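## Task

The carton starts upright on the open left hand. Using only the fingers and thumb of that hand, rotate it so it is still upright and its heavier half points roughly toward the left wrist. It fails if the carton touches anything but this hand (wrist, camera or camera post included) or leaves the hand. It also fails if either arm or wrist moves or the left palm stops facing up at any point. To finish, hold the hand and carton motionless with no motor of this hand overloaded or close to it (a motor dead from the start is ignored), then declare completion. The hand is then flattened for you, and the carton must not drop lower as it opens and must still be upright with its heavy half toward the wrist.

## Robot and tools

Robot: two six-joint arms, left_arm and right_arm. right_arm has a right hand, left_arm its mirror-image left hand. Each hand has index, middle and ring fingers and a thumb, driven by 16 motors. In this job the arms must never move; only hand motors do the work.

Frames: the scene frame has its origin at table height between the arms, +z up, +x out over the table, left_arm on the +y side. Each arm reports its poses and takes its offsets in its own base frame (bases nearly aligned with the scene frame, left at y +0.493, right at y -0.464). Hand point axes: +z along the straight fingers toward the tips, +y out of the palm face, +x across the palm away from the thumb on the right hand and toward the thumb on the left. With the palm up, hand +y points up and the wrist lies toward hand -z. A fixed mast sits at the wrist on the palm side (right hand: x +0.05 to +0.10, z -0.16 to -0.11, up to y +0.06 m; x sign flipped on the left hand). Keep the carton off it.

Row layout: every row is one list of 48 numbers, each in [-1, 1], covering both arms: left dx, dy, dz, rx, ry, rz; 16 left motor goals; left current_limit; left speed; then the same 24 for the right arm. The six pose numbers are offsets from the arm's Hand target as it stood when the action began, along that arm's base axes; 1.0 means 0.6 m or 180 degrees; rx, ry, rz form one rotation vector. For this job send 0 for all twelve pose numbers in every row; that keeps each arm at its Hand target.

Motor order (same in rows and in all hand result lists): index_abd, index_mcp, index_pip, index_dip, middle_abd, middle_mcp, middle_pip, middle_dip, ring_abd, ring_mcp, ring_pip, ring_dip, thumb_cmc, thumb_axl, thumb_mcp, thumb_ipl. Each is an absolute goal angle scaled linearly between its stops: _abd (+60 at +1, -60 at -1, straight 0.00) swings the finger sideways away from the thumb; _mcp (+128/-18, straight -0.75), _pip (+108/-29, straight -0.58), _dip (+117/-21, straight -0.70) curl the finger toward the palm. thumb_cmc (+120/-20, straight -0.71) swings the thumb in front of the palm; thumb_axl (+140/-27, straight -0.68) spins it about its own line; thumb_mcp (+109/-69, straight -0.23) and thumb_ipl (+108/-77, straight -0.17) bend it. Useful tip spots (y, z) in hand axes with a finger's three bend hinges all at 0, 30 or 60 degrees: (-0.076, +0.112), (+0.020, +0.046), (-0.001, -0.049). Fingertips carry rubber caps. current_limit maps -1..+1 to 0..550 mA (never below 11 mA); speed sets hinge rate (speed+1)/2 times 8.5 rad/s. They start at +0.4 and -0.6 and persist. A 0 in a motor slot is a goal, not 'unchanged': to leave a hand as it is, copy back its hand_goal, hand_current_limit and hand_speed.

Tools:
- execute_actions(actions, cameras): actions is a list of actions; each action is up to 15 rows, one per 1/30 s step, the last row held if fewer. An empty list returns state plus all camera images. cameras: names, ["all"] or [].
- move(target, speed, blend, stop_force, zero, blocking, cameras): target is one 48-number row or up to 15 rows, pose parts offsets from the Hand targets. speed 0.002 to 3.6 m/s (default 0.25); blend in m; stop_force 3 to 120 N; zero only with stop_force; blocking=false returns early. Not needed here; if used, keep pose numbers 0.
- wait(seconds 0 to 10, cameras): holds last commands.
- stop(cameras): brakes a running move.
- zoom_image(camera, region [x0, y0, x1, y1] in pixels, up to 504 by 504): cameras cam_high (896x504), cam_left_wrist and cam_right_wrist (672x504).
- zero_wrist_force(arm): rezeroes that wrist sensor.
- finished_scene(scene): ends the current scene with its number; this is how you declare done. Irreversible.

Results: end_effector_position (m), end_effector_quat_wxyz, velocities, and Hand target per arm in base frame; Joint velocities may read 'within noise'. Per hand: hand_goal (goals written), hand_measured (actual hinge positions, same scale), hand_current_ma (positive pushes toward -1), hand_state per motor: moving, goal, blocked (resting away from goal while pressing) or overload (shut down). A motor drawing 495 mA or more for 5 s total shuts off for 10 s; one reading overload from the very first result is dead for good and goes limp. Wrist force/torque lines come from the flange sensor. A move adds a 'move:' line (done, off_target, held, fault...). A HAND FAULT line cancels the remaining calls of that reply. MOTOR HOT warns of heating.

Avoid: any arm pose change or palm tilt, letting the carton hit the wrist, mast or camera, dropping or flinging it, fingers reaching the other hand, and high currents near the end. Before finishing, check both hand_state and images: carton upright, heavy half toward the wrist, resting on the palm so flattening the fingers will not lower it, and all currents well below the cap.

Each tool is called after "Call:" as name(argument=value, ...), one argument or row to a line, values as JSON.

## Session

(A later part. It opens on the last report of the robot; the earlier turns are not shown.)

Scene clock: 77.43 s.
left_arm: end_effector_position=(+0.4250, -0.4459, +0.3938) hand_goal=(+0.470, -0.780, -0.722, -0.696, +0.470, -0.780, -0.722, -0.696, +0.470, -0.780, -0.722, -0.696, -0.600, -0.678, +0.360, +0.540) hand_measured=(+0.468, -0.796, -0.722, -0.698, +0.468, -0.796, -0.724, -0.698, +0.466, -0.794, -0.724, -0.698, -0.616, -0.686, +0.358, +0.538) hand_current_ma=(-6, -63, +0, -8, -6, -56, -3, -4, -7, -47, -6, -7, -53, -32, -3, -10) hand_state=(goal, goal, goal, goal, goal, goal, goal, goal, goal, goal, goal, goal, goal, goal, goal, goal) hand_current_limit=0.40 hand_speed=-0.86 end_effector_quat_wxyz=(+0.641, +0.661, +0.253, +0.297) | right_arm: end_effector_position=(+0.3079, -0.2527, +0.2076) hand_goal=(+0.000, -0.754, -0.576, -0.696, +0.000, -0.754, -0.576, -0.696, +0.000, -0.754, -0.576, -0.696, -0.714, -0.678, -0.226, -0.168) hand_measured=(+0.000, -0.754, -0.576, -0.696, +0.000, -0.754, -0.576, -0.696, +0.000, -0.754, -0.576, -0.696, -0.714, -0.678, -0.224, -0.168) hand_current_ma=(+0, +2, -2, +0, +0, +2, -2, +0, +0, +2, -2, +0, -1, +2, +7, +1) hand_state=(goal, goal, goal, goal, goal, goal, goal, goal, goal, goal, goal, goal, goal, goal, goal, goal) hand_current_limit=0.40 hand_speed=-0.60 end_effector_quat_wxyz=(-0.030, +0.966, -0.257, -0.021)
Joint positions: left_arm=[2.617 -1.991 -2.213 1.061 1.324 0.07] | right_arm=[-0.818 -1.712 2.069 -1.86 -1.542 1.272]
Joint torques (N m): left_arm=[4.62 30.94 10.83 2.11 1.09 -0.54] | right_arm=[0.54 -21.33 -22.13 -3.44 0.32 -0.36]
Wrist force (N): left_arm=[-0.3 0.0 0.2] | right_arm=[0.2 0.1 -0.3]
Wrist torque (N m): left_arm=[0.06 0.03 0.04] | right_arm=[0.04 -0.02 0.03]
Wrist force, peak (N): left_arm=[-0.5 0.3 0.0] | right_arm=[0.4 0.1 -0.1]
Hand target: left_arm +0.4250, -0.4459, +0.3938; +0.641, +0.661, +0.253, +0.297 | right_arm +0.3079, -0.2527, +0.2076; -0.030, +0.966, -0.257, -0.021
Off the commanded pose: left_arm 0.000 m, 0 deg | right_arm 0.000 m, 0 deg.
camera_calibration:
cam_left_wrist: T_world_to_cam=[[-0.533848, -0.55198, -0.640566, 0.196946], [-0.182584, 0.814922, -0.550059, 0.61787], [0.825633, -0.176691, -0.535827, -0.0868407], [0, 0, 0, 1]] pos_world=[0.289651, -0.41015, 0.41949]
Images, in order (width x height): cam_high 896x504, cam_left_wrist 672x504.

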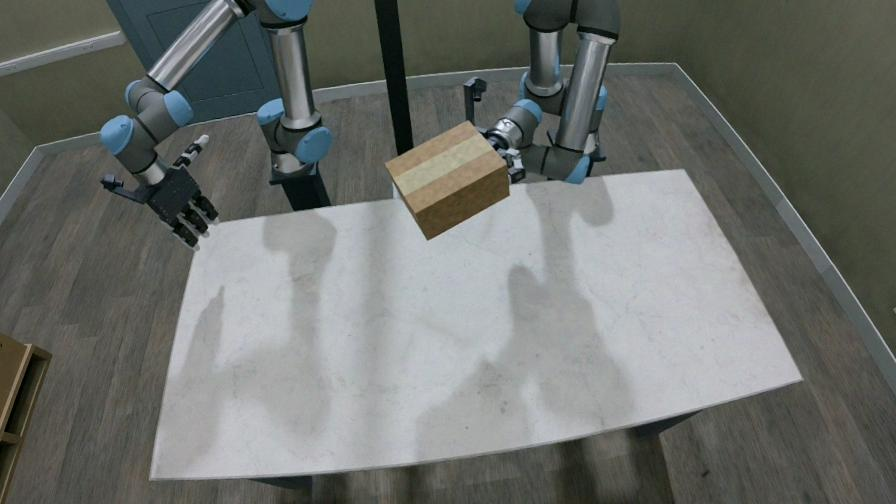

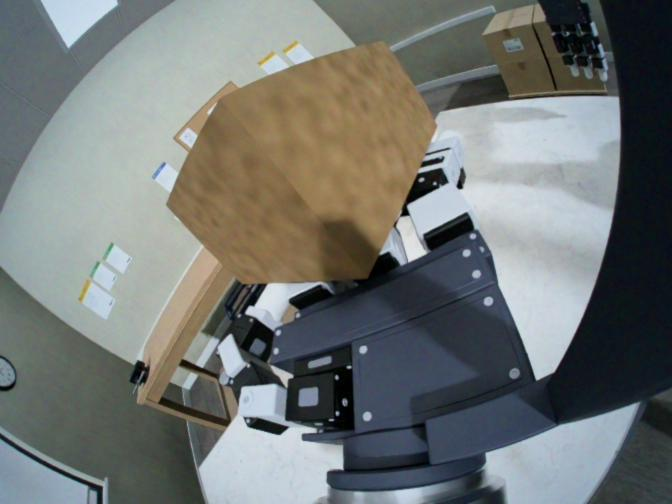

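Call:
execute_actions(
  actions=[
    [[0,0,0,0,0,0,0.47,-0.754,-0.576,-0.696,0.47,-0.754,-0.576,-0.696,0.47,-0.754,-0.576,-0.696,-0.87,-0.678,0.36,0.54,0.4,-0.87,0,0,0,0,0,0,0,-0.754,-0.576,-0.696,0,-0.754,-0.576,-0.696,0,-0.754,-0.576,-0.696,-0.714,-0.678,-0.226,-0.168,0.4,-0.6]],
    [[0,0,0,0,0,0,0.47,-0.754,-0.576,-0.696,0.47,-0.754,-0.576,-0.696,0.47,-0.754,-0.576,-0.696,-0.87,-0.678,0.36,0.54,0.4,-0.87,0,0,0,0,0,0,0,-0.754,-0.576,-0.696,0,-0.754,-0.576,-0.696,0,-0.754,-0.576,-0.696,-0.714,-0.678,-0.226,-0.168,0.4,-0.6]],
  ],
  cameras=["cam_left_wrist", "cam_high"],
)

Scene clock: 79.57 s.
left_arm: end_effector_position=(+0.4250, -0.4459, +0.3938) hand_goal=(+0.470, -0.754, -0.576, -0.696, +0.470, -0.754, -0.576, -0.696, +0.470, -0.754, -0.576, -0.696, -0.870, -0.678, +0.360, +0.540) hand_measured=(+0.468, -0.790, -0.594, -0.698, +0.468, -0.788, -0.592, -0.698, +0.468, -0.778, -0.588, -0.698, -0.870, -0.676, +0.356, +0.538) hand_current_ma=(-6, -147, -67, -8, -6, -135, -53, -4, -7, -90, -36, -7, +0, +5, -19, -5) hand_state=(goal, blocked, goal, goal, goal, blocked, goal, goal, goal, blocked, goal, goal, goal, goal, goal, goal) hand_current_limit=0.40 hand_speed=-0.87 end_effector_quat_wxyz=(+0.641, +0.661, +0.253, +0.297) | right_arm: end_effector_position=(+0.3079, -0.2527, +0.2076) hand_goal=(+0.000, -0.754, -0.576, -0.696, +0.000, -0.754, -0.576, -0.696, +0.000, -0.754, -0.576, -0.696, -0.714, -0.678, -0.226, -0.168) hand_measured=(+0.000, -0.754, -0.576, -0.696, +0.000, -0.754, -0.576, -0.696, +0.000, -0.754, -0.576, -0.696, -0.714, -0.678, -0.224, -0.168) hand_current_ma=(+0, +2, -2, +0, +0, +2, -2, +0, +0, +2, -2, +0, -1, +2, +7, +1) hand_state=(goal, goal, goal, goal, goal, goal, goal, goal, goal, goal, goal, goal, goal, goal, goal, goal) hand_current_limit=0.40 hand_speed=-0.60 end_effector_quat_wxyz=(-0.030, +0.966, -0.257, -0.021)
Joint positions: left_arm=[2.617 -1.991 -2.213 1.061 1.324 0.07] | right_arm=[-0.818 -1.712 2.069 -1.86 -1.542 1.272]
Joint torques (N m): left_arm=[3.86 30.19 11.75 2.06 0.97 -0.69] | right_arm=[1.81 -18.82 -23.21 -3.46 0.39 -0.39]
Wrist force (N): left_arm=[-0.3 0.3 0.1] | right_arm=[0.2 0.0 0.0]
Wrist torque (N m): left_arm=[0.09 0.03 0.03] | right_arm=[0.00 -0.02 0.02]
Wrist force, peak (N): left_arm=[-0.6 0.4 -0.1] | right_arm=[0.4 0.2 -0.2]
Hand target: left_arm +0.4250, -0.4459, +0.3938; +0.641, +0.661, +0.253, +0.297 | right_arm +0.3079, -0.2527, +0.2076; -0.030, +0.966, -0.257, -0.021
Off the commanded pose: left_arm 0.000 m, 0 deg | right_arm 0.000 m, 0 deg.
camera_calibration:
cam_left_wrist: T_world_to_cam=[[-0.533848, -0.55198, -0.640566, 0.196946], [-0.182584, 0.814922, -0.550059, 0.61787], [0.825633, -0.176691, -0.535827, -0.0868407], [0, 0, 0, 1]] pos_world=[0.289651, -0.41015, 0.41949]
Images, in order (width x height): cam_high 896x504, cam_left_wrist 672x504.

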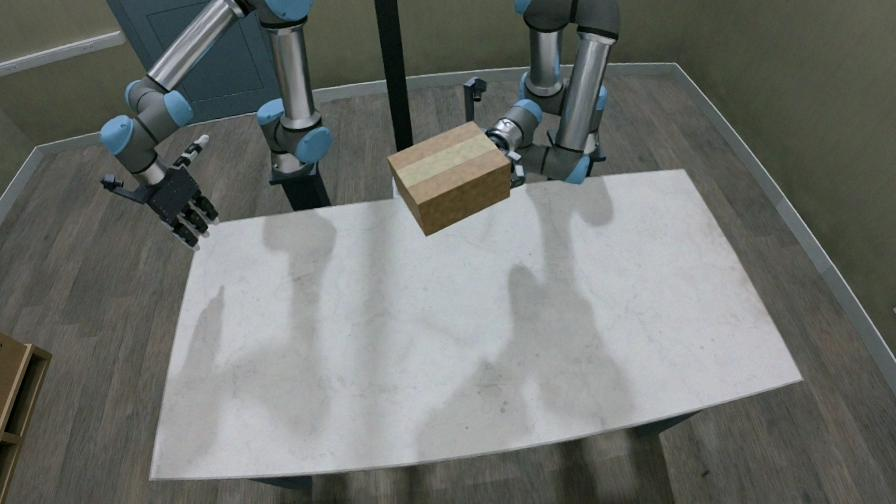

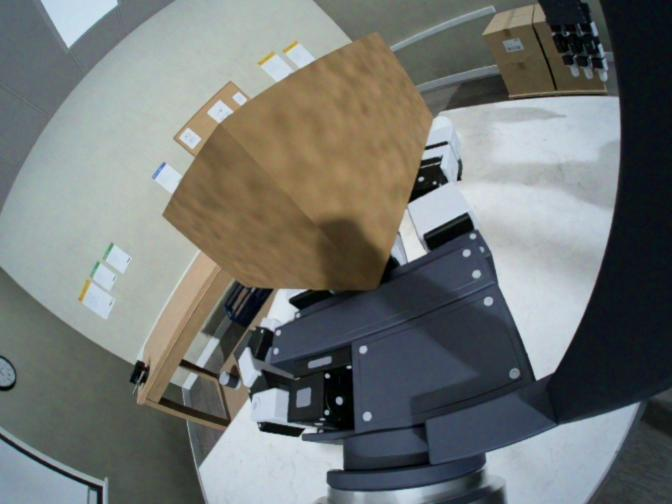

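Call:
execute_actions(
  actions=[
    [[0,0,0,0,0,0,0.47,-0.765,-0.722,-0.696,0.47,-0.754,-0.576,-0.696,0.47,-0.754,-0.576,-0.696,-0.87,-0.678,-0.162,-0.106,0.4,-0.75,0,0,0,0,0,0,0,-0.754,-0.576,-0.696,0,-0.754,-0.576,-0.696,0,-0.754,-0.576,-0.696,-0.714,-0.678,-0.226,-0.168,0.4,-0.6]],
    [[0,0,0,0,0,0,0,-0.765,-0.722,-0.696,0.47,-0.754,-0.576,-0.696,0.47,-0.754,-0.576,-0.696,-0.87,-0.678,-0.162,-0.106,0.4,-0.75,0,0,0,0,0,0,0,-0.754,-0.576,-0.696,0,-0.754,-0.576,-0.696,0,-0.754,-0.576,-0.696,-0.714,-0.678,-0.226,-0.168,0.4,-0.6]],
    [[0,0,0,0,0,0,0,-0.754,-0.576,-0.696,0.47,-0.754,-0.576,-0.696,0.47,-0.754,-0.576,-0.696,-0.87,-0.678,-0.162,-0.106,0.4,-0.75,0,0,0,0,0,0,0,-0.754,-0.576,-0.696,0,-0.754,-0.576,-0.696,0,-0.754,-0.576,-0.696,-0.714,-0.678,-0.226,-0.168,0.4,-0.6]],
  ],
  cameras=["cam_left_wrist"],
)

Scene clock: 82.80 s.
left_arm: end_effector_position=(+0.4250, -0.4459, +0.3938) hand_goal=(+0.000, -0.754, -0.576, -0.696, +0.470, -0.754, -0.576, -0.696, +0.470, -0.754, -0.576, -0.696, -0.870, -0.678, -0.162, -0.106) hand_measured=(+0.004, -0.790, -0.590, -0.698, +0.468, -0.786, -0.588, -0.698, +0.470, -0.778, -0.586, -0.698, -0.876, -0.680, -0.160, -0.104) hand_current_ma=(+10, -147, -44, -8, -4, -129, -42, -4, -1, -90, -31, -7, -21, -4, +8, +7) hand_state=(goal, blocked, goal, goal, goal, blocked, goal, goal, goal, blocked, goal, goal, goal, goal, goal, goal) hand_current_limit=0.40 hand_speed=-0.75 end_effector_quat_wxyz=(+0.641, +0.661, +0.253, +0.297) | right_arm: end_effector_position=(+0.3079, -0.2527, +0.2076) hand_goal=(+0.000, -0.754, -0.576, -0.696, +0.000, -0.754, -0.576, -0.696, +0.000, -0.754, -0.576, -0.696, -0.714, -0.678, -0.226, -0.168) hand_measured=(+0.000, -0.754, -0.576, -0.696, +0.000, -0.754, -0.576, -0.696, +0.000, -0.754, -0.576, -0.696, -0.714, -0.678, -0.224, -0.168) hand_current_ma=(+0, +2, -2, +0, +0, +2, -2, +0, +0, +2, -2, +0, -1, +2, +7, +1) hand_state=(goal, goal, goal, goal, goal, goal, goal, goal, goal, goal, goal, goal, goal, goal, goal, goal) hand_current_limit=0.40 hand_speed=-0.60 end_effector_quat_wxyz=(-0.030, +0.966, -0.257, -0.021)
Joint positions: left_arm=[2.617 -1.991 -2.213 1.061 1.324 0.07] | right_arm=[-0.818 -1.712 2.069 -1.86 -1.542 1.272]
Joint torques (N m): left_arm=[4.37 31.4 11.16 1.97 0.95 -0.78] | right_arm=[1.1 -19.85 -24.48 -3.57 0.27 -0.22]
Wrist force (N): left_arm=[0.0 0.0 -0.2] | right_arm=[0.3 0.2 -0.2]
Wrist torque (N m): left_arm=[0.07 0.00 0.03] | right_arm=[0.04 -0.03 0.03]
Wrist force, peak (N): left_arm=[-0.7 0.3 0.3] | right_arm=[0.1 0.2 -0.5]
Hand target: left_arm +0.4250, -0.4459, +0.3938; +0.641, +0.661, +0.253, +0.297 | right_arm +0.3079, -0.2527, +0.2076; -0.030, +0.966, -0.257, -0.021
Off the commanded pose: left_arm 0.000 m, 0 deg | right_arm 0.000 m, 0 deg.
camera_calibration:
cam_left_wrist: T_world_to_cam=[[-0.533848, -0.55198, -0.640566, 0.196946], [-0.182584, 0.814922, -0.550059, 0.61787], [0.825633, -0.176691, -0.535827, -0.0868407], [0, 0, 0, 1]] pos_world=[0.289651, -0.41015, 0.41949]
Images, in order (width x height): cam_left_wrist 672x504.

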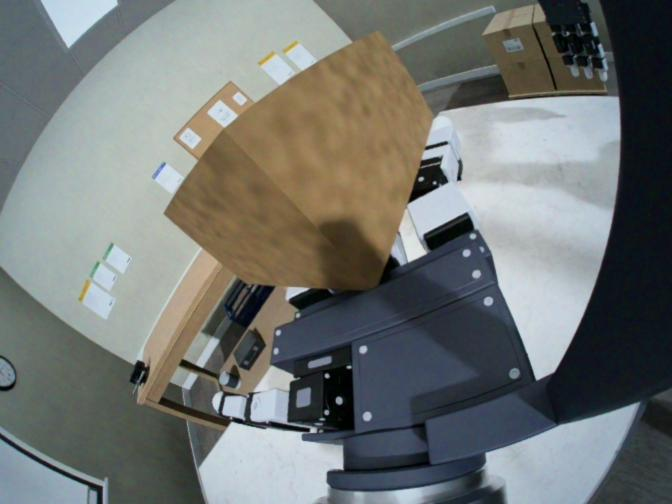

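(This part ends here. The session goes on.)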